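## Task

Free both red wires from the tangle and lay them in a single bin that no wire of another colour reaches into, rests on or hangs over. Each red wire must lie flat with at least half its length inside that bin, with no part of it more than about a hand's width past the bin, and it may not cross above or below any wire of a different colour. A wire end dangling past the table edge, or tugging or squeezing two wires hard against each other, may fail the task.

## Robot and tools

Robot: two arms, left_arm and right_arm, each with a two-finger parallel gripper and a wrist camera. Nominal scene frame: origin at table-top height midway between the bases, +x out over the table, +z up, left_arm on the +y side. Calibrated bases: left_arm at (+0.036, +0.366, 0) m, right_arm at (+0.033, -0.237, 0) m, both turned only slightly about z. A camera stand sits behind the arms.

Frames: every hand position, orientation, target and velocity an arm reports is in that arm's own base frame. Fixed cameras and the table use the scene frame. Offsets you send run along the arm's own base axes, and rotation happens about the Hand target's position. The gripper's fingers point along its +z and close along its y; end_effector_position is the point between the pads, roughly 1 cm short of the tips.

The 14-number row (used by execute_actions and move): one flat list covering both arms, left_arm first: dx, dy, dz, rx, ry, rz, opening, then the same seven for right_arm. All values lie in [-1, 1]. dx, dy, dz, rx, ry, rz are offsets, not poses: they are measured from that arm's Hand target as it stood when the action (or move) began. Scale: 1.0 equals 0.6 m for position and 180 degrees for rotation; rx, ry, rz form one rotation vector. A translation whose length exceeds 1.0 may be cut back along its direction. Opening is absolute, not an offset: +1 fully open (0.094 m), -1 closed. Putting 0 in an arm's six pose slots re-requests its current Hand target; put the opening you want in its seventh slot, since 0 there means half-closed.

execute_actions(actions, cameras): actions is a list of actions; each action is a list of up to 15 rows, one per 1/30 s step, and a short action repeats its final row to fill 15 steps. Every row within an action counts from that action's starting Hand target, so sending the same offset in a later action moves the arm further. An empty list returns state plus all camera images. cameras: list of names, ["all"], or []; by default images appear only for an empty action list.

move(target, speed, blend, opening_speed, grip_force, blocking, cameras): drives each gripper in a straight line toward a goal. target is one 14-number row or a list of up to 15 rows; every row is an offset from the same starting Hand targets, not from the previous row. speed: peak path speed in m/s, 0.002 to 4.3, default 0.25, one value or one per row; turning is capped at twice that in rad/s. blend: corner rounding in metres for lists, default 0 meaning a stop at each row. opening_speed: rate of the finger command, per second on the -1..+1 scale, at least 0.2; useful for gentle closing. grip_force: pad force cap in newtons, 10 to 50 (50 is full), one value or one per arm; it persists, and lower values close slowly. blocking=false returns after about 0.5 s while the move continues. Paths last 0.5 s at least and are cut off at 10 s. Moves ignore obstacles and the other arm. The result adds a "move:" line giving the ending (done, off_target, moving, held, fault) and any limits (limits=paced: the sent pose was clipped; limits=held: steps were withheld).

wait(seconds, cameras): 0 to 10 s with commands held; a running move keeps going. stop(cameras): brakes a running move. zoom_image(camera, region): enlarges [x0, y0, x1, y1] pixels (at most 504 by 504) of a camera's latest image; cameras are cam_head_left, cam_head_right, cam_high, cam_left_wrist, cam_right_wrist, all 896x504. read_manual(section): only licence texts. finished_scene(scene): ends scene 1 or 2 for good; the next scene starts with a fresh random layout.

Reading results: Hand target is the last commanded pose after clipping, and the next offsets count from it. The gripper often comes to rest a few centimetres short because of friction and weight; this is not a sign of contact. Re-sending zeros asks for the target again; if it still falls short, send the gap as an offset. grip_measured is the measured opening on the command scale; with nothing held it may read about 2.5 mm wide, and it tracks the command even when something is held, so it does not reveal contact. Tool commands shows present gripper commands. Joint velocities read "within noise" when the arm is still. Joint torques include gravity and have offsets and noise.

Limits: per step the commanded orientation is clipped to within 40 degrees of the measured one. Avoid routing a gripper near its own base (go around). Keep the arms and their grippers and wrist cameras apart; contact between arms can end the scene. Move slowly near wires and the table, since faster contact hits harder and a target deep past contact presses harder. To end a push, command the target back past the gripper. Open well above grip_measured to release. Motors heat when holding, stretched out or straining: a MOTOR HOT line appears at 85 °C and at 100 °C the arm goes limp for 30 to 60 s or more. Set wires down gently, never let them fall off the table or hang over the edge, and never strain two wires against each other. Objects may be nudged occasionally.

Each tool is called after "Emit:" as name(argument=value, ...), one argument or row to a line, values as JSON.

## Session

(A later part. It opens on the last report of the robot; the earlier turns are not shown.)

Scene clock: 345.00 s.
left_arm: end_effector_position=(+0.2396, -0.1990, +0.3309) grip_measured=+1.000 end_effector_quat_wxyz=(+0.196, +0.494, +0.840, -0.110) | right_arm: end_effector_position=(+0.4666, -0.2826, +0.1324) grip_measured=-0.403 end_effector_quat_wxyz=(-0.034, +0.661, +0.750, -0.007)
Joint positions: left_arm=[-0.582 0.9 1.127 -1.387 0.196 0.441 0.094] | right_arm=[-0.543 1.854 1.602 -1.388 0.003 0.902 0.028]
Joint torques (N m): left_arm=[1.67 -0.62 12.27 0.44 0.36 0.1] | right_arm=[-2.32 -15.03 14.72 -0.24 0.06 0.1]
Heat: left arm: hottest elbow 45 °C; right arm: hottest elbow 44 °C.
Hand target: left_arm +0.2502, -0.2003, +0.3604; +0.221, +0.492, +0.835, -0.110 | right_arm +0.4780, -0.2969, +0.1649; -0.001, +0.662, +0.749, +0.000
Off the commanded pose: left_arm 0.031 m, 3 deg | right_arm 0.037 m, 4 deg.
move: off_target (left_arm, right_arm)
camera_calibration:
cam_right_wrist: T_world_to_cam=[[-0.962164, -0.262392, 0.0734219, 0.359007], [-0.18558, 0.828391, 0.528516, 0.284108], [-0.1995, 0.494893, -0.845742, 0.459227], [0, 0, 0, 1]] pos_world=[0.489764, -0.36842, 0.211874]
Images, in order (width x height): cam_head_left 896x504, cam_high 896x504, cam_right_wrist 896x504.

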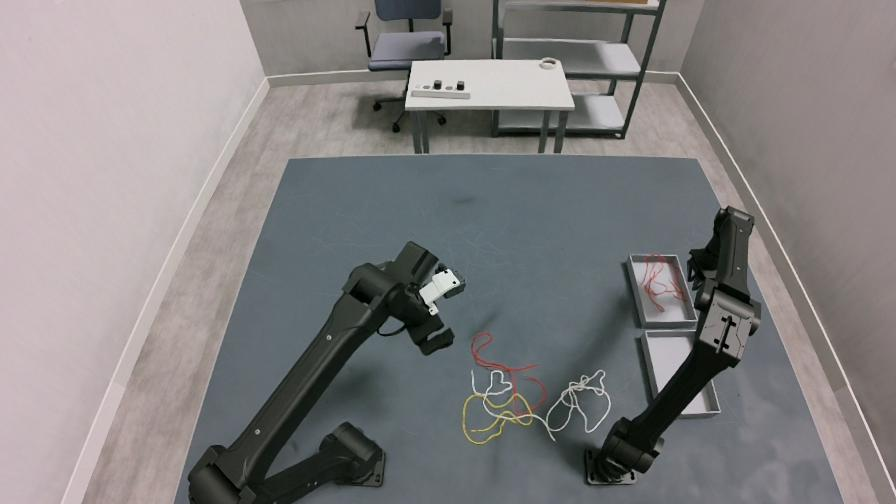

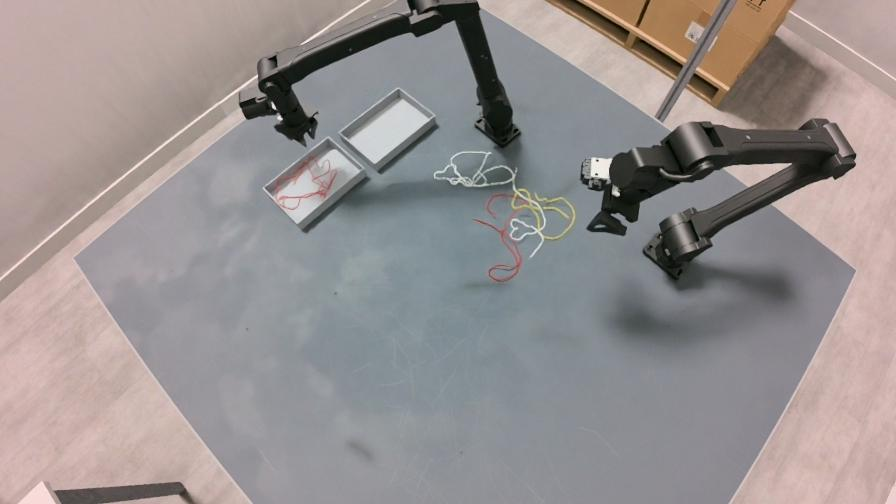

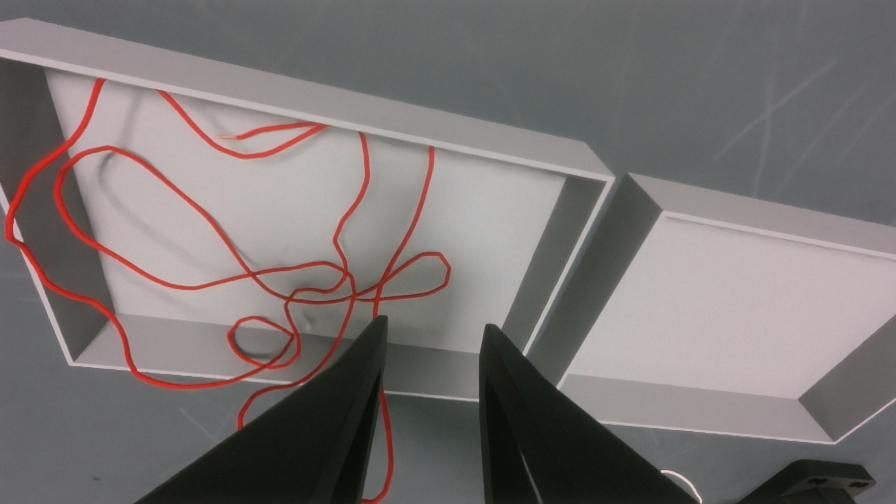

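Emit:
move(
  target=[-0.104, -0.117, -0.36, 0.11, 0.117, 0.15, 0, -0.097, 0.412, 0.142, 0, 0, 0.333, 1],
  speed=0.2,
  cameras=["cam_left_wrist","cam_high","cam_right_wrist"],
)

Scene clock: 368.57 s.
left_arm: end_effector_position=(+0.1908, -0.2650, +0.1466) grip_measured=+0.003 end_effector_quat_wxyz=(-0.002, +0.285, +0.959, +0.003) | right_arm: end_effector_position=(+0.4237, -0.0554, +0.2416) grip_measured=+0.997 end_effector_quat_wxyz=(-0.006, +0.210, +0.978, -0.002)
Joint positions: left_arm=[-0.947 1.244 0.934 -1.268 -0.002 -0.369 0.047] | right_arm=[-0.128 1.465 1.4 -1.518 0.003 0.295 0.094]
Joint torques (N m): left_arm=[-0.5 -4.89 6.65 0.65 0.14 -0.11] | right_arm=[-0.73 -10.46 10.06 -0.09 0.01 0.07]
Heat: left arm: hottest elbow 44 °C; right arm: hottest elbow 44 °C.
Hand target: left_arm +0.1878, -0.2705, +0.1444; +0.000, +0.287, +0.958, +0.000 | right_arm +0.4198, -0.0498, +0.2502; -0.001, +0.200, +0.980, +0.000
Off the commanded pose: left_arm 0.007 m, 1 deg | right_arm 0.011 m, 1 deg.
move: off_target (right_arm)
camera_calibration:
cam_left_wrist: T_world_to_cam=[[-0.440776, -0.897574, 0.00877625, -0.160237], [-0.770893, 0.383538, 0.508549, 0.202343], [-0.459827, 0.217391, -0.860988, 0.390013], [0, 0, 0, 1]] pos_world=[0.264695, -0.306216, 0.234301]
cam_right_wrist: T_world_to_cam=[[-0.280737, -0.959373, 0.0281055, 0.0528677], [-0.82811, 0.256921, 0.498222, 0.278148], [-0.485202, 0.116595, -0.866594, 0.535682], [0, 0, 0, 1]] pos_world=[0.505093, -0.0832001, 0.324153]
Images, in order (width x height): cam_high 896x504, cam_left_wrist 896x504, cam_right_wrist 896x504.

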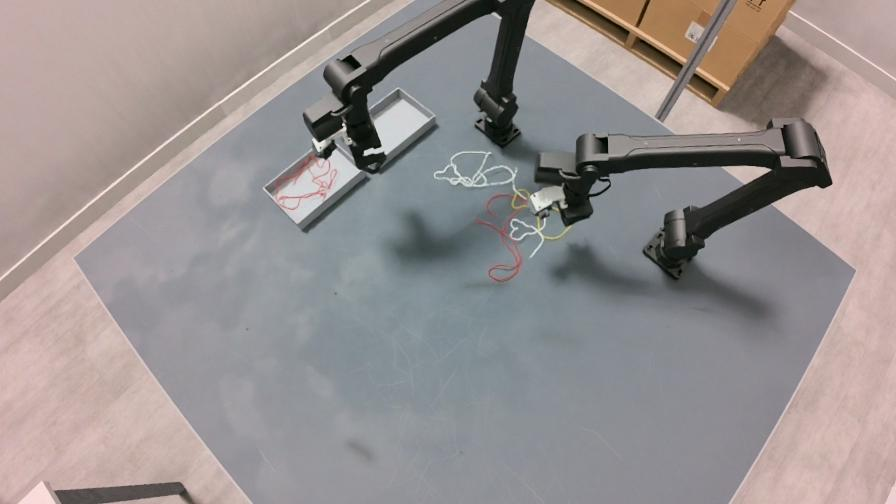

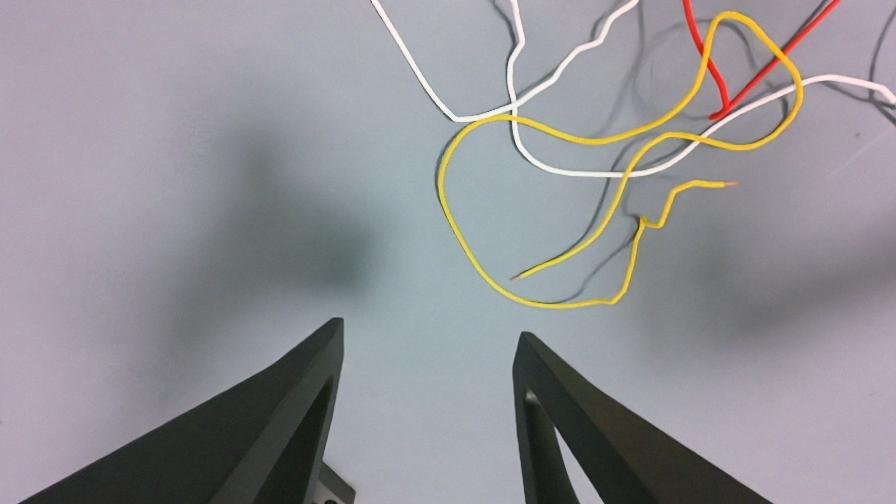

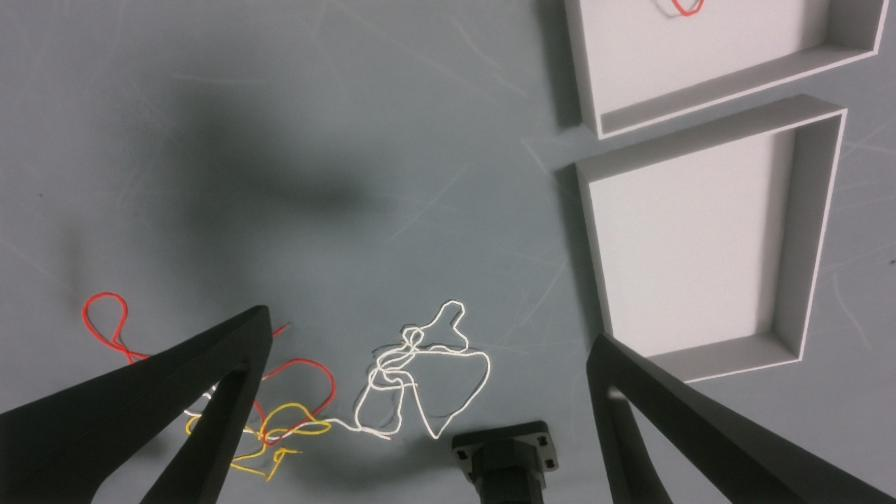

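Emit:
move(
  target=[0,0, -0.19, 0,0,0, -0.3, 0,0,0,0,0,0, 1],
  speed=0.12,
  cameras=["cam_left_wrist"],
)

Scene clock: 374.70 s.
left_arm: end_effector_position=(+0.1913, -0.2658, +0.0329) grip_measured=-0.297 end_effector_quat_wxyz=(-0.002, +0.284, +0.959, +0.003) | right_arm: end_effector_position=(+0.4237, -0.0554, +0.2416) grip_measured=+0.997 end_effector_quat_wxyz=(-0.006, +0.210, +0.978, -0.002)
Joint positions: left_arm=[-0.947 1.408 0.747 -0.916 -0.002 -0.37 0.033] | right_arm=[-0.128 1.465 1.4 -1.518 0.003 0.295 0.094]
Joint torques (N m): left_arm=[-0.56 -5.83 5.18 0.72 0.15 -0.09] | right_arm=[-0.73 -10.58 10.09 -0.02 0.01 0.09]
Heat: left arm: hottest elbow 42 °C; right arm: hottest elbow 44 °C.
Hand target: left_arm +0.1876, -0.2704, +0.0303; +0.000, +0.287, +0.958, +0.000 | right_arm +0.4198, -0.0498, +0.2502; -0.001, +0.200, +0.980, +0.000
Off the commanded pose: left_arm 0.006 m, 0 deg | right_arm 0.011 m, 1 deg.
move: off_target (right_arm)
camera_calibration:
cam_left_wrist: T_world_to_cam=[[-0.440099, -0.8979, 0.00937511, -0.159908], [-0.771515, 0.383452, 0.507671, 0.260972], [-0.459433, 0.216192, -0.8615, 0.292154], [0, 0, 0, 1]] pos_world=[0.265194, -0.306813, 0.120702]
Images, in order (width x height): cam_left_wrist 896x504.

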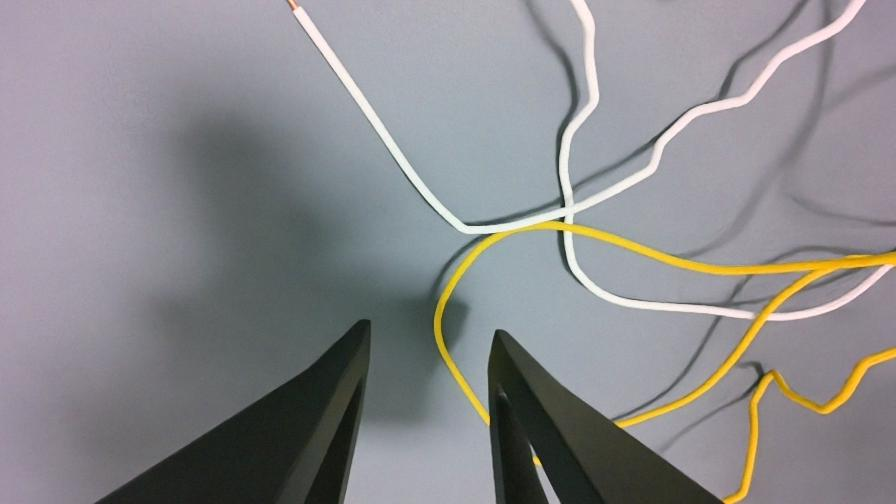

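Emit:
move(
  target=[0,0, -0.03, 0,0,0, -0.45, 0,0,0,0,0,0, 1],
  speed=0.05,
  cameras=["cam_left_wrist"],
)

Emit:
zoom_image(
  camera="cam_left_wrist",
  region=[340, 250, 540, 430],
)

Scene clock: 380.60 s.
left_arm: end_effector_position=(+0.1920, -0.2667, +0.0158) grip_measured=-0.447 end_effector_quat_wxyz=(+0.000, +0.284, +0.959, +0.002) | right_arm: end_effector_position=(+0.4237, -0.0554, +0.2416) grip_measured=+0.997 end_effector_quat_wxyz=(-0.006, +0.210, +0.978, -0.002)
Joint positions: left_arm=[-0.947 1.444 0.727 -0.857 -0.002 -0.37 0.026] | right_arm=[-0.128 1.465 1.4 -1.518 0.003 0.295 0.094]
Joint torques (N m): left_arm=[-0.67 -5.48 4.92 0.53 0.15 -0.08] | right_arm=[-0.85 -10.58 10.09 -0.09 0 0.09]
Heat: left arm: hottest elbow 41 °C; right arm: hottest elbow 44 °C.
Hand target: left_arm +0.1877, -0.2704, +0.0123; +0.000, +0.287, +0.958, +0.000 | right_arm +0.4198, -0.0498, +0.2502; -0.001, +0.200, +0.980, +0.000
Off the commanded pose: left_arm 0.007 m, 0 deg | right_arm 0.011 m, 1 deg.
move: off_target (right_arm)
camera_calibration:
cam_left_wrist: T_world_to_cam=[[-0.44009, -0.897889, 0.0107772, -0.160346], [-0.772405, 0.384652, 0.505404, 0.271106], [-0.457942, 0.214099, -0.862816, 0.277225], [0, 0, 0, 1]] pos_world=[0.26579, -0.307608, 0.103905]
Images, in order (width x height): cam_left_wrist 896x504.

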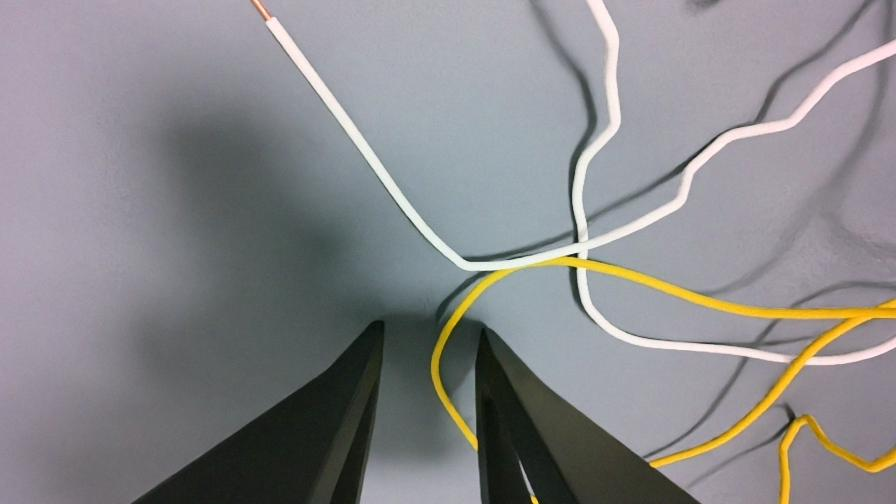

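Scaled by 2.520 from the camera's 896x504 image, which has a finer 1280x720 frame.

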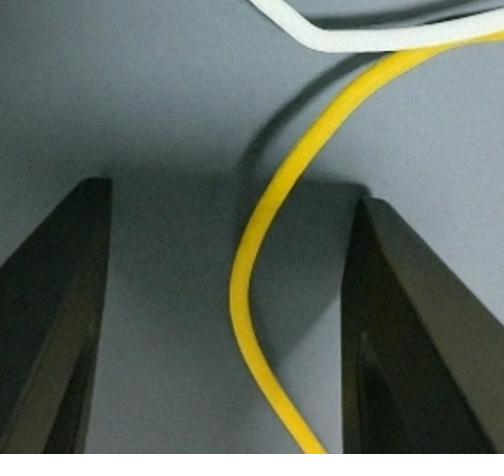

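Emit:
move(
  target=[0,0, 0, 0,0,0, -1, 0,0,0,0,0,0, 1],
  opening_speed=0.4,
  cameras=["cam_left_wrist"],
)

Emit:
zoom_image(
  camera="cam_left_wrist",
  region=[340, 250, 540, 430],
)

Scene clock: 385.87 s.
left_arm: end_effector_position=(+0.1920, -0.2667, +0.0158) grip_measured=-0.988 end_effector_quat_wxyz=(+0.000, +0.284, +0.959, +0.002) | right_arm: end_effector_position=(+0.4237, -0.0554, +0.2416) grip_measured=+0.997 end_effector_quat_wxyz=(-0.006, +0.210, +0.978, -0.002)
Joint positions: left_arm=[-0.947 1.444 0.727 -0.857 -0.002 -0.37 0.001] | right_arm=[-0.128 1.465 1.4 -1.518 0.003 0.295 0.094]
Joint torques (N m): left_arm=[-0.5 -5.54 4.94 0.64 0.16 -0.09] | right_arm=[-0.79 -10.58 10.09 -0.02 0.01 0.09]
Heat: left arm: hottest elbow 40 °C; right arm: hottest elbow 43 °C.
Hand target: left_arm +0.1876, -0.2704, +0.0123; +0.000, +0.287, +0.958, +0.000 | right_arm +0.4198, -0.0498, +0.2502; -0.001, +0.200, +0.980, +0.000
Off the commanded pose: left_arm 0.007 m, 0 deg | right_arm 0.011 m, 1 deg.
move: off_target (right_arm)
camera_calibration:
cam_left_wrist: T_world_to_cam=[[-0.44009, -0.897889, 0.0107772, -0.160346], [-0.772405, 0.384652, 0.505404, 0.271106], [-0.457942, 0.214099, -0.862816, 0.277225], [0, 0, 0, 1]] pos_world=[0.26579, -0.307608, 0.103905]
Images, in order (width x height): cam_left_wrist 896x504.

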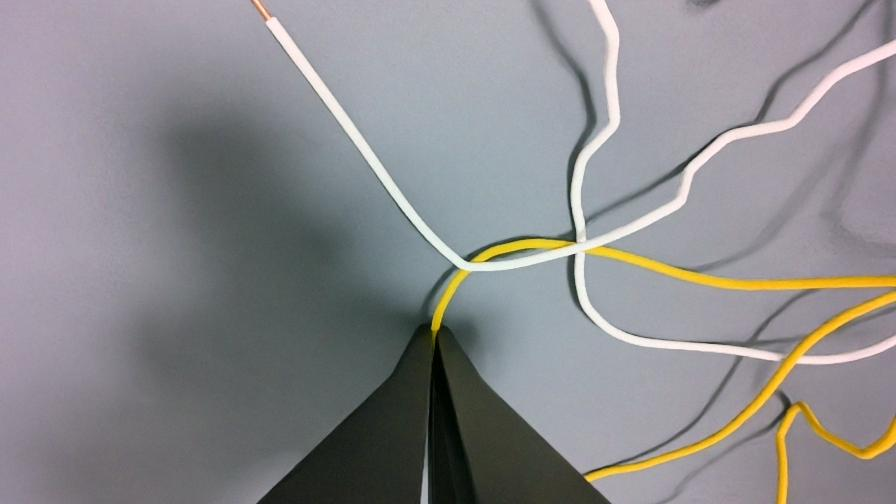

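Scaled by 2.520 from the camera's 896x504 image, which has a finer 1280x720 frame.

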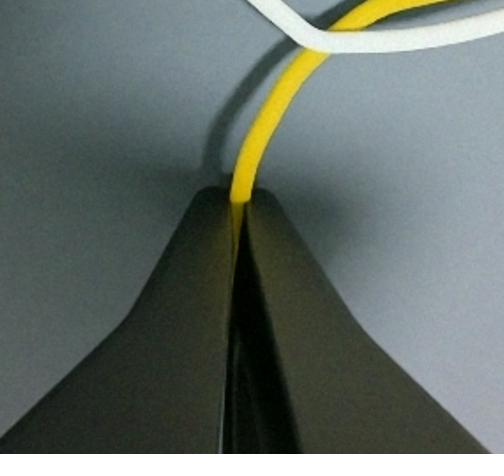

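Emit:
zoom_image(
  camera="cam_left_wrist",
  region=[440, 200, 620, 320],
)

Scaled by 2.800 from the camera's 896x504 image, which has a finer 1280x720 frame.

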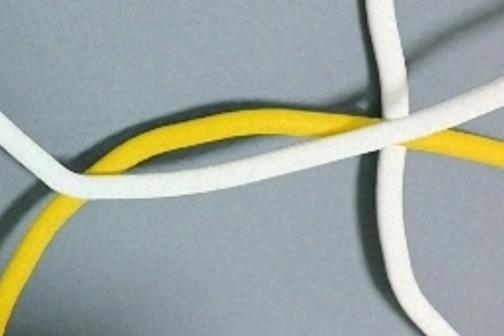

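Emit:
move(
  target=[-0.06,0.03, 0.002, 0,0,0, -1, 0,0,0,0,0,0, 1],
  speed=0.04,
  cameras=["cam_left_wrist"],
)

Emit:
zoom_image(
  camera="cam_left_wrist",
  region=[380, 150, 740, 380],
)

Scene clock: 402.40 s.
left_arm: end_effector_position=(+0.1576, -0.2512, +0.0130) grip_measured=-0.988 end_effector_quat_wxyz=(-0.003, +0.284, +0.959, +0.004) | right_arm: end_effector_position=(+0.4237, -0.0554, +0.2416) grip_measured=+0.997 end_effector_quat_wxyz=(-0.006, +0.210, +0.978, -0.002)
Joint positions: left_arm=[-1.01 1.373 0.644 -0.852 -0.002 -0.434 0.001] | right_arm=[-0.128 1.465 1.4 -1.518 0.003 0.295 0.094]
Joint torques (N m): left_arm=[-0.5 -5.95 4.4 0.31 0.16 -0.09] | right_arm=[-0.67 -10.64 10.09 -0.06 -0.01 0.09]
Motor temperatures (°C): left_arm=[25 28 37 25 27 24 28] | right_arm=[29 30 43 27 28 23 27]
Heat: left arm: hottest elbow 37 °C; right arm: hottest elbow 43 °C.
Hand target: left_arm +0.1517, -0.2524, +0.0135; +0.000, +0.287, +0.958, +0.000 | right_arm +0.4198, -0.0498, +0.2502; -0.001, +0.200, +0.980, +0.000
Off the commanded pose: left_arm 0.006 m, 1 deg | right_arm 0.011 m, 1 deg.
move: off_target (right_arm)
camera_calibration:
cam_left_wrist: T_world_to_cam=[[-0.439421, -0.898252, 0.00725869, -0.161718], [-0.771073, 0.381326, 0.509937, 0.238825], [-0.46082, 0.21848, -0.860181, 0.257168], [0, 0, 0, 1]] pos_world=[0.231597, -0.29252, 0.100599]
Images, in order (width x height): cam_left_wrist 896x504.

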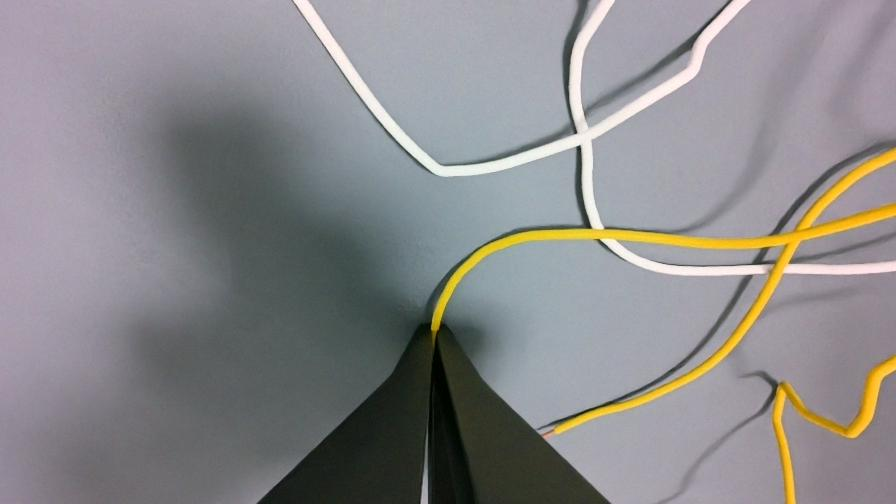

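Scaled by 1.400 from the camera's 896x504 image, which has a finer 1280x720 frame.

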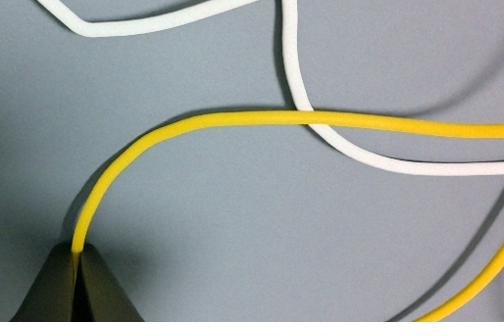

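Emit:
move(
  target=[0.0,0.0, 0.25, 0,0,0, -1, 0,0,0,0,0,0, 1],
  speed=0.08,
  cameras=["cam_left_wrist","cam_head_left"],
)

Emit:
zoom_image(
  camera="cam_left_wrist",
  region=[400, 50, 800, 400],
)

Emit:
zoom_image(
  camera="cam_head_left",
  region=[440, 300, 640, 470],
)

Scene clock: 409.70 s.
left_arm: end_effector_position=(+0.1459, -0.2332, +0.1383) grip_measured=-0.988 end_effector_quat_wxyz=(-0.023, +0.284, +0.958, +0.021) | right_arm: end_effector_position=(+0.4237, -0.0554, +0.2416) grip_measured=+0.997 end_effector_quat_wxyz=(-0.006, +0.210, +0.978, -0.002)
Joint positions: left_arm=[-1.011 1.145 0.832 -1.32 -0.002 -0.435 0.001] | right_arm=[-0.128 1.465 1.4 -1.518 0.003 0.295 0.094]
Joint torques (N m): left_arm=[-0.38 -4.72 10.92 -0.43 0.18 -0.11] | right_arm=[-0.85 -10.46 10.07 -0.09 0 0.08]
Heat: left arm: hottest elbow 37 °C; right arm: hottest elbow 42 °C.
Hand target: left_arm +0.1517, -0.2525, +0.1636; +0.000, +0.287, +0.958, +0.000 | right_arm +0.4198, -0.0498, +0.2502; -0.001, +0.200, +0.980, +0.000
Off the commanded pose: left_arm 0.032 m, 4 deg | right_arm 0.011 m, 1 deg.
move: off_target (left_arm, right_arm)
camera_calibration:
cam_left_wrist: T_world_to_cam=[[-0.439561, -0.897989, -0.0200544, -0.14774], [-0.755828, 0.357727, 0.548412, 0.146022], [-0.485294, 0.256218, -0.835968, 0.364597], [0, 0, 0, 1]] pos_world=[0.222363, -0.278321, 0.221748]
Images, in order (width x height): cam_head_left 896x504, cam_left_wrist 896x504.

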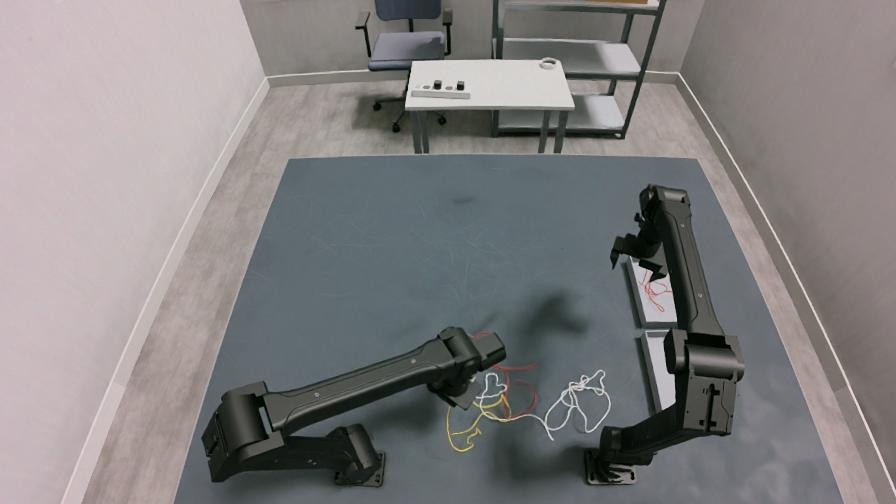

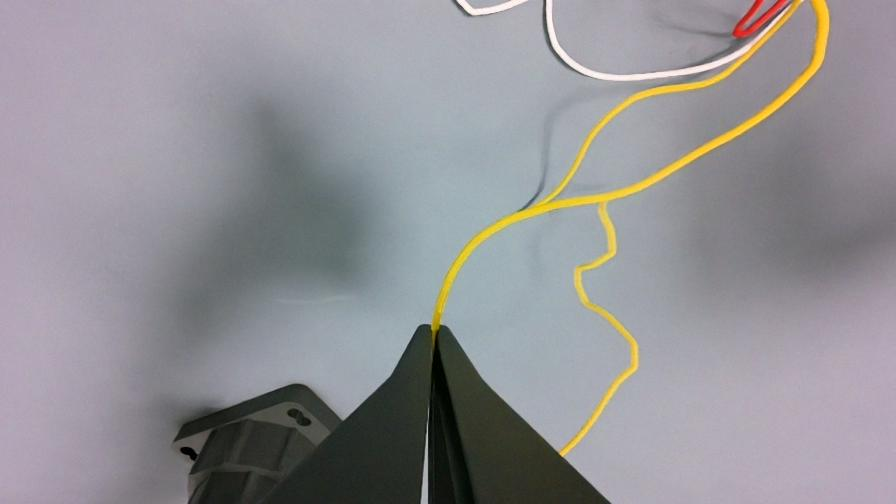

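Scaled by 1.260 from the camera's 896x504 image, which has a finer 1280x720 frame.

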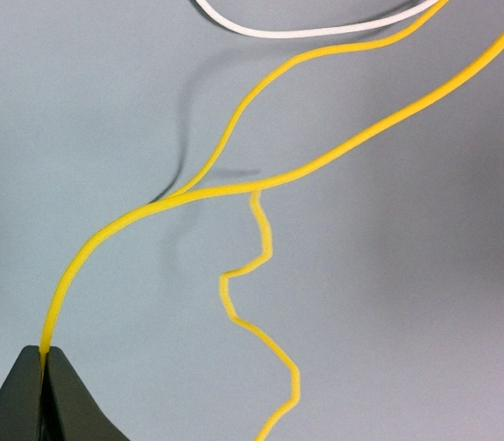

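Scaled by 2.520 from the camera's 896x504 image, which has a finer 1280x720 frame.

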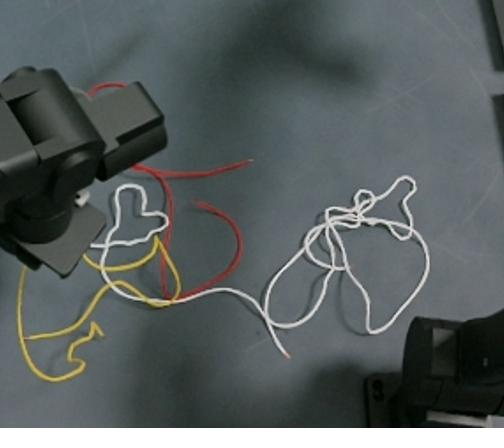

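Emit:
move(
  target=[0.03,-0.13, 0.25, 0,0,0, -1, 0,0,0,0,0,0, 1],
  speed=0.1,
  cameras=["cam_left_wrist","cam_head_left"],
)

Emit:
zoom_image(
  camera="cam_head_left",
  region=[440, 300, 640, 470],
)

Scene clock: 418.17 s.
left_arm: end_effector_position=(+0.1687, -0.3157, +0.2914) grip_measured=-0.988 end_effector_quat_wxyz=(-0.016, +0.284, +0.958, +0.017) | right_arm: end_effector_position=(+0.4237, -0.0554, +0.2416) grip_measured=+0.997 end_effector_quat_wxyz=(-0.006, +0.210, +0.978, -0.002)
Joint positions: left_arm=[-1.079 1.306 1.372 -1.683 0 -0.502 0.001] | right_arm=[-0.128 1.465 1.4 -1.518 0.003 0.295 0.094]
Joint torques (N m): left_arm=[-0.85 -5.71 11.59 -0.38 0.09 -0.1] | right_arm=[-0.56 -10.58 10.09 -0.03 0.01 0.08]
Heat: left arm: hottest elbow 36 °C; right arm: hottest elbow 42 °C.
Hand target: left_arm +0.1697, -0.3304, +0.3136; +0.000, +0.287, +0.958, +0.000 | right_arm +0.4198, -0.0498, +0.2502; -0.001, +0.200, +0.980, +0.000
Off the commanded pose: left_arm 0.027 m, 3 deg | right_arm 0.011 m, 1 deg.
move: off_target (left_arm, right_arm)
camera_calibration:
cam_left_wrist: T_world_to_cam=[[-0.440455, -0.897682, -0.012913, -0.2105], [-0.760769, 0.365563, 0.536277, 0.115631], [-0.476686, 0.24603, -0.843943, 0.522539], [0, 0, 0, 1]] pos_world=[0.24434, -0.359793, 0.376265]
Images, in order (width x height): cam_head_left 896x504, cam_left_wrist 896x504.

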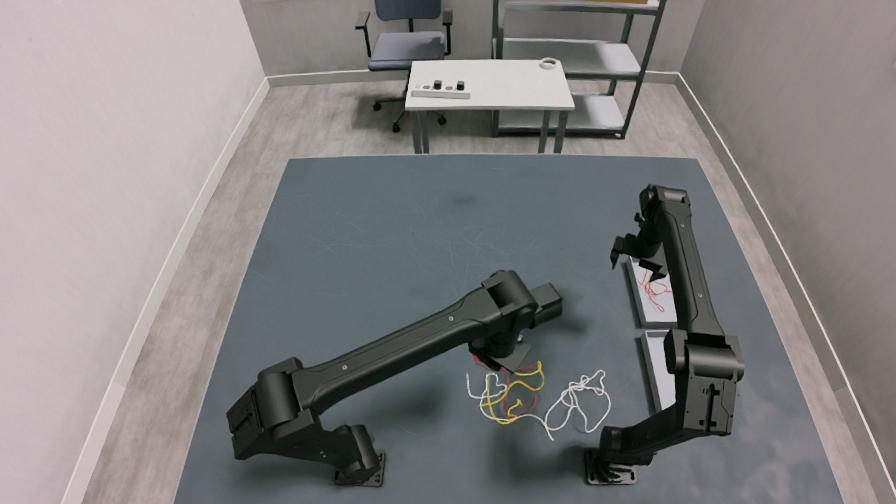

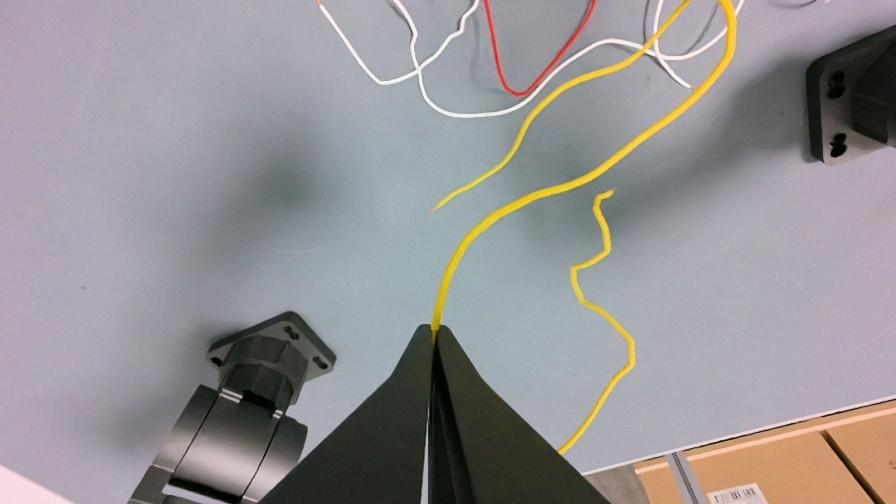

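Scaled by 2.520 from the camera's 896x504 image, which has a finer 1280x720 frame.

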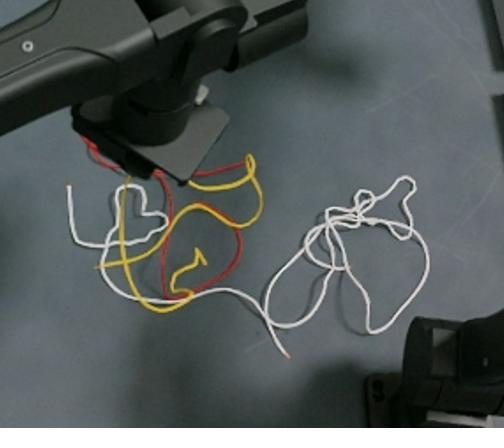

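Emit:
move(
  target=[
    [0.05,0.05, 0.2, 0,0,0, -1, 0,0,0,0,0,0, 1],
    [0.417,0.55, 0.178, 0,0,0.167, -1, 0,0,0,0,0,0, 1],
  ],
  speed=0.15,
  blend=0.05,
  cameras=["cam_left_wrist","cam_head_left","cam_high"],
)

Emit:
zoom_image(
  camera="cam_head_left",
  region=[380, 200, 640, 470],
)

Scene clock: 429.03 s.
left_arm: end_effector_position=(+0.4130, -0.0057, +0.3943) grip_measured=-0.988 end_effector_quat_wxyz=(+0.105, +0.029, +0.994, +0.000) | right_arm: end_effector_position=(+0.4237, -0.0554, +0.2416) grip_measured=+0.997 end_effector_quat_wxyz=(-0.006, +0.210, +0.978, -0.002)
Joint positions: left_arm=[-0.011 1.335 1.66 -1.686 0.005 0.047 0.001] | right_arm=[-0.128 1.465 1.4 -1.518 0.003 0.295 0.094]
Joint torques (N m): left_arm=[1.73 -7.12 11.64 0.18 0.01 0.07] | right_arm=[-0.73 -10.64 10.1 -0.08 0 0.08]
Heat: left arm: hottest elbow 38 °C; right arm: hottest elbow 42 °C.
Hand target: left_arm +0.4198, -0.0004, +0.4205; +0.000, +0.029, +1.000, +0.000 | right_arm +0.4198, -0.0498, +0.2502; -0.001, +0.200, +0.980, +0.000
Off the commanded pose: left_arm 0.028 m, 12 deg | right_arm 0.011 m, 1 deg.
joint sent to its limit (left arm) — joint 4 (wrist pitch), lower limit. The joint targets are off in orientation, not in position.
move: off_target (left_arm, right_arm)
camera_calibration:
cam_left_wrist: T_world_to_cam=[[0.0577664, -0.997756, 0.0338575, -0.0481679], [-0.948745, -0.0443104, 0.312919, 0.296405], [-0.310717, -0.0501984, -0.949176, 0.620817], [0, 0, 0, 1]] pos_world=[0.476894, -0.00376191, 0.498144]
Images, in order (width x height): cam_head_left 896x504, cam_high 896x504, cam_left_wrist 896x504.

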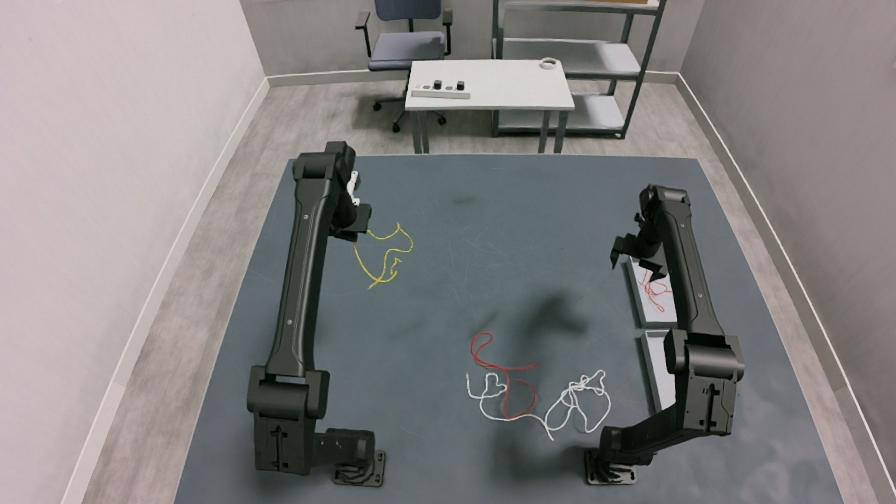

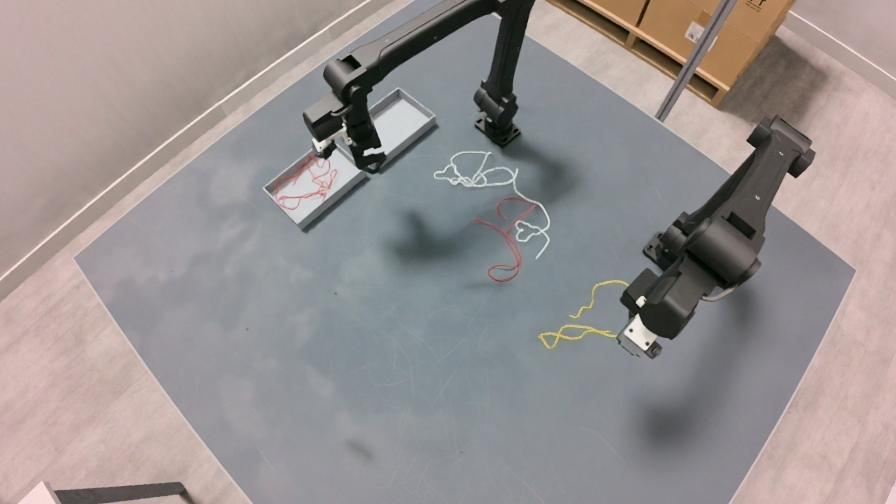

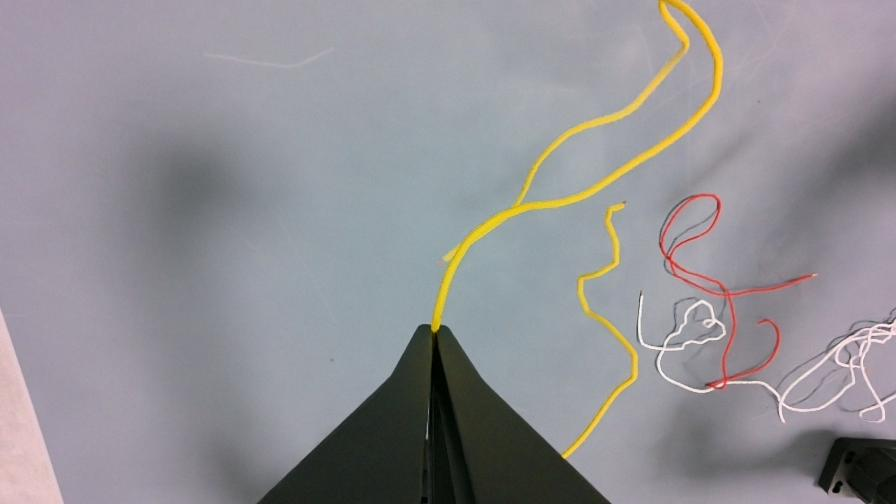

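Scaled by 1.867 from the camera's 896x504 image, which has a finer 1280x720 frame.

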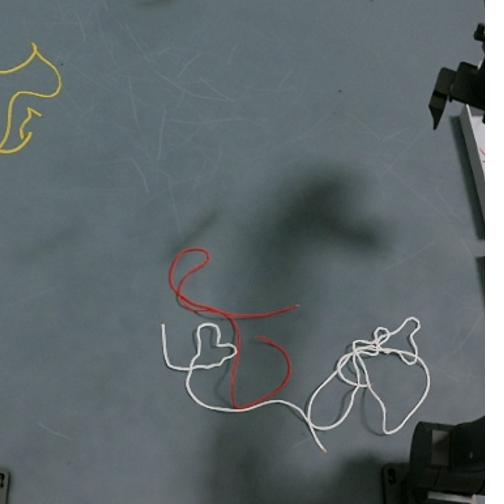

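Emit:
zoom_image(
  camera="cam_left_wrist",
  region=[630, 180, 830, 400],
)

Scaled by 2.291 from the camera's 896x504 image, which has a finer 1280x720 frame.

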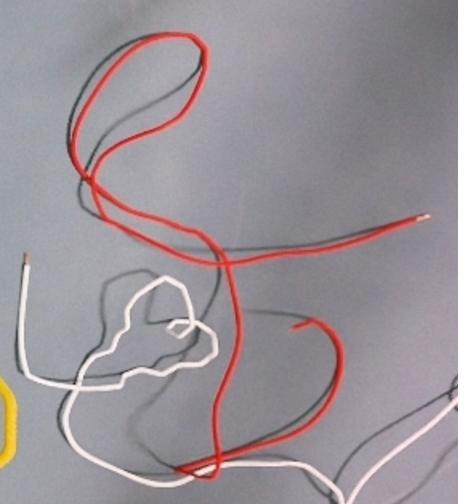

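Emit:
move(
  target=[
    [-0.033,0.233, -0.2, 0,0,0, -1, 0,0,0,0,0,0, 1],
    [-0.033,0.233, -0.55, 0,0,0, -1, 0,0,0,0,0,0, 1],
  ],
  speed=0.15,
  blend=0.05,
  cameras=["cam_left_wrist","cam_head_left","cam_high"],
)

Emit:
zoom_image(
  camera="cam_head_left",
  region=[260, 200, 500, 400],
)

Scene clock: 466.73 s.
left_arm: end_effector_position=(+0.3998, +0.1317, +0.0918) grip_measured=-0.988 end_effector_quat_wxyz=(-0.004, +0.032, +0.999, -0.003) | right_arm: end_effector_position=(+0.4237, -0.0554, +0.2416) grip_measured=+0.997 end_effector_quat_wxyz=(-0.006, +0.210, +0.978, -0.002)
Joint positions: left_arm=[0.32 1.55 1.086 -1.117 0.002 0.385 0.001] | right_arm=[-0.128 1.465 1.4 -1.518 0.003 0.295 0.094]
Joint torques (N m): left_arm=[1.79 -9.05 6.04 0.57 0.04 0.1] | right_arm=[-0.73 -10.75 10.1 -0.01 0.01 0.08]
Heat: left arm: hottest elbow 40 °C; right arm: hottest elbow 41 °C.
Hand target: left_arm +0.4000, +0.1395, +0.0905; +0.000, +0.029, +1.000, +0.000 | right_arm +0.4198, -0.0498, +0.2502; -0.001, +0.200, +0.980, +0.000
Off the commanded pose: left_arm 0.008 m, 1 deg | right_arm 0.011 m, 1 deg.
move: off_target (right_arm)
camera_calibration:
cam_left_wrist: T_world_to_cam=[[0.0566192, -0.998215, 0.0189878, 0.101944], [-0.858107, -0.0389332, 0.511992, 0.329369], [-0.510339, -0.0452822, -0.85878, 0.407286], [0, 0, 0, 1]] pos_world=[0.484716, 0.133028, 0.1792]
Images, in order (width x height): cam_head_left 896x504, cam_high 896x504, cam_left_wrist 896x504.

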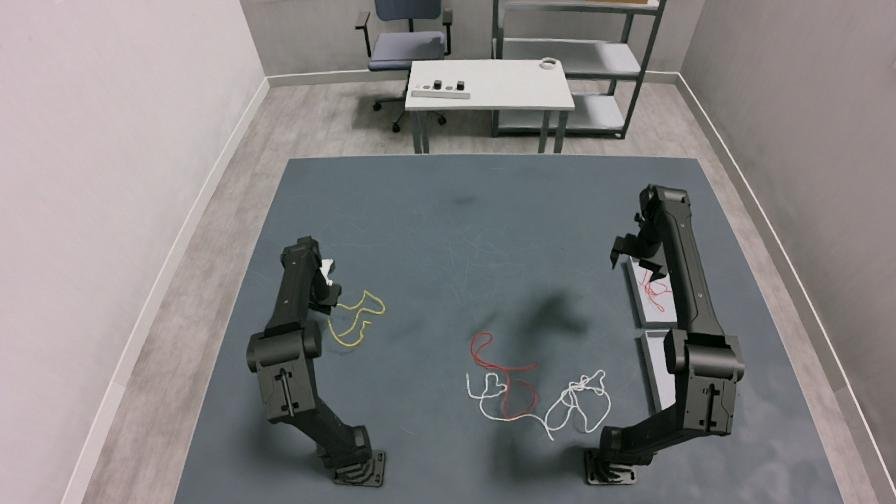

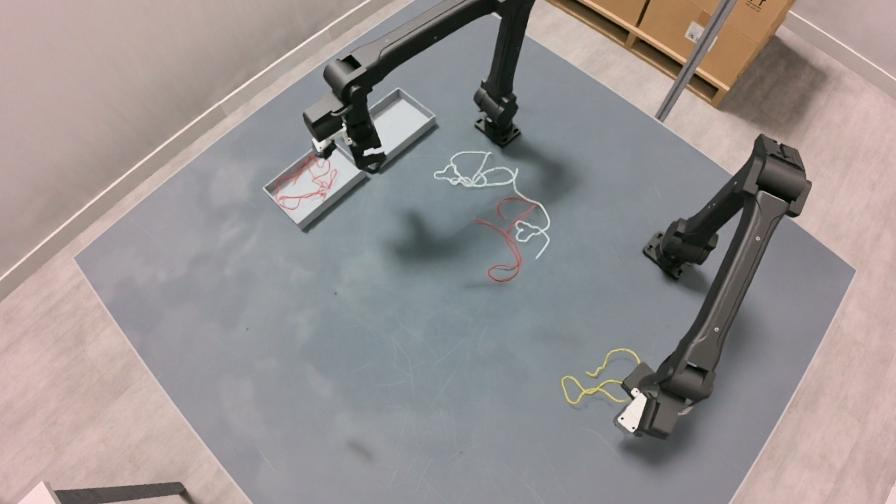

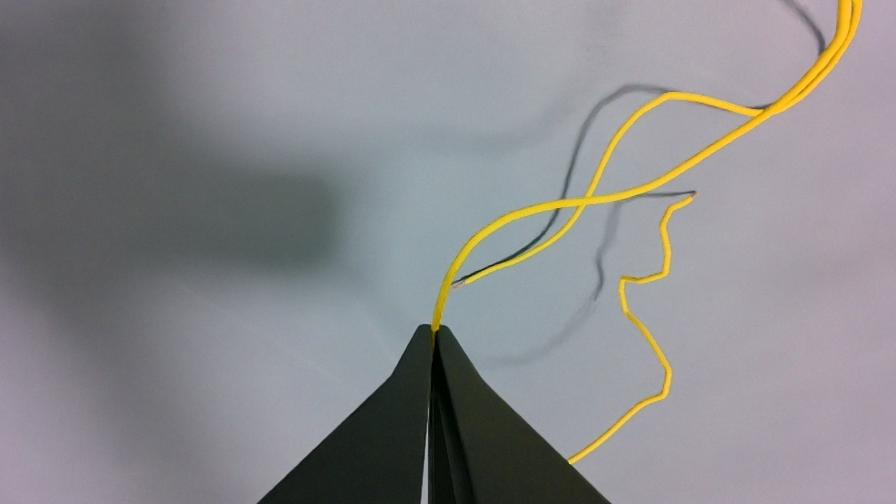

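Scaled by 2.100 from the camera's 896x504 image, which has a finer 1280x720 frame.

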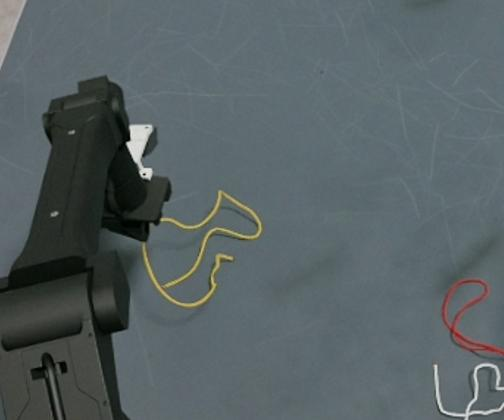

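Emit:
move(
  target=[0,0, -0.12, 0,0,0, -1, -0.097,0.633,-0.183,0,0,-0.078, 0],
  speed=0.2,
  cameras=["cam_left_wrist","cam_head_left","cam_right_wrist"],
)

Scene clock: 472.87 s.
left_arm: end_effector_position=(+0.4016, +0.1323, +0.0225) grip_measured=-0.988 end_effector_quat_wxyz=(-0.001, +0.032, +0.999, -0.002) | right_arm: end_effector_position=(+0.3459, +0.3121, +0.1258) grip_measured=+0.003 end_effector_quat_wxyz=(-0.016, +0.316, +0.948, -0.022)
Joint positions: left_arm=[0.32 1.652 0.999 -0.921 0.002 0.385 0.001] | right_arm=[0.733 1.651 1.306 -1.28 -0.005 1.377 0.047]
Joint torques (N m): left_arm=[1.73 -9.35 5.18 0.54 0.03 0.1] | right_arm=[-1.08 -10.34 14.39 0.61 0.34 0.26]
Heat: left arm: hottest elbow 39 °C; right arm: hottest elbow 41 °C.
Hand target: left_arm +0.3999, +0.1394, +0.0185; +0.000, +0.029, +1.000, +0.000 | right_arm +0.3616, +0.3300, +0.1404; -0.001, +0.318, +0.948, +0.000
Off the commanded pose: left_arm 0.008 m, 0 deg | right_arm 0.028 m, 3 deg.
move: off_target (right_arm)
camera_calibration:
cam_left_wrist: T_world_to_cam=[[0.0565657, -0.998252, 0.0171331, 0.103806], [-0.8616, -0.0401378, 0.505999, 0.368177], [-0.504427, -0.0433841, -0.862364, 0.346236], [0, 0, 0, 1]] pos_world=[0.486, 0.133423, 0.110506]
cam_right_wrist: T_world_to_cam=[[-0.482475, -0.872849, 0.0731652, 0.423967], [-0.736029, 0.449291, 0.506358, 0.0840899], [-0.474846, 0.190453, -0.859214, 0.32727], [0, 0, 0, 1]] pos_world=[0.421849, 0.269949, 0.207596]
Images, in order (width x height): cam_head_left 896x504, cam_left_wrist 896x504, cam_right_wrist 896x504.

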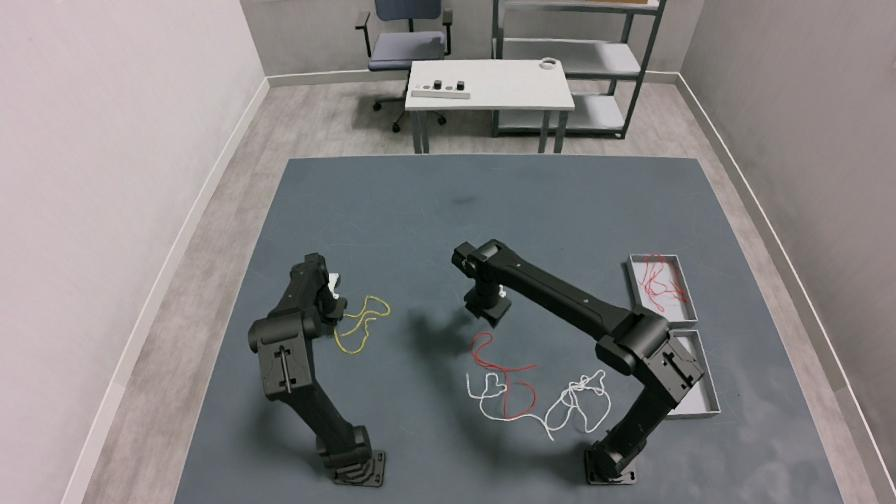

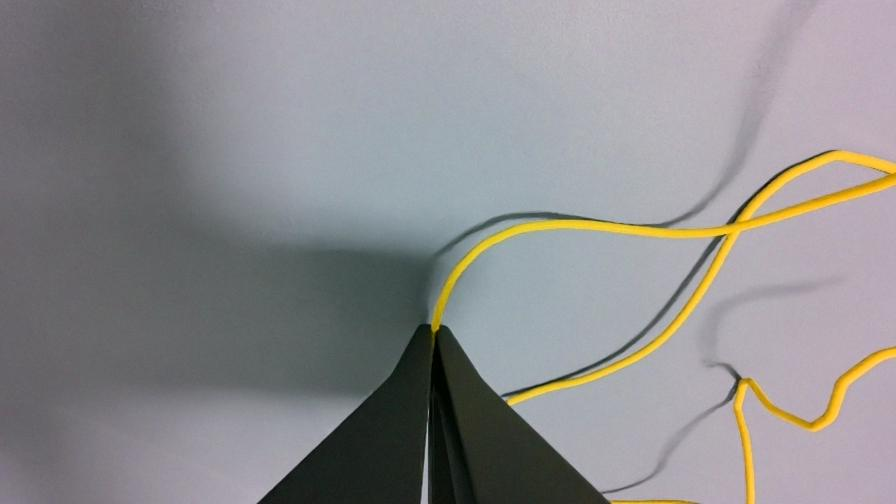

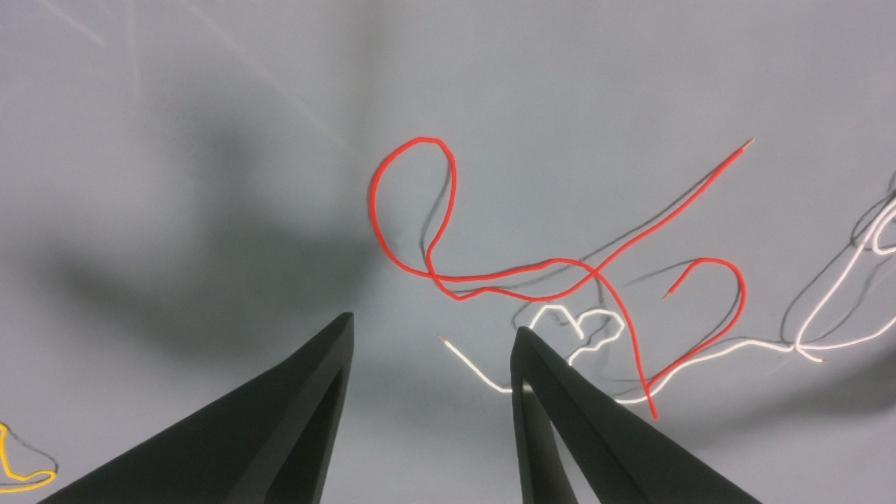

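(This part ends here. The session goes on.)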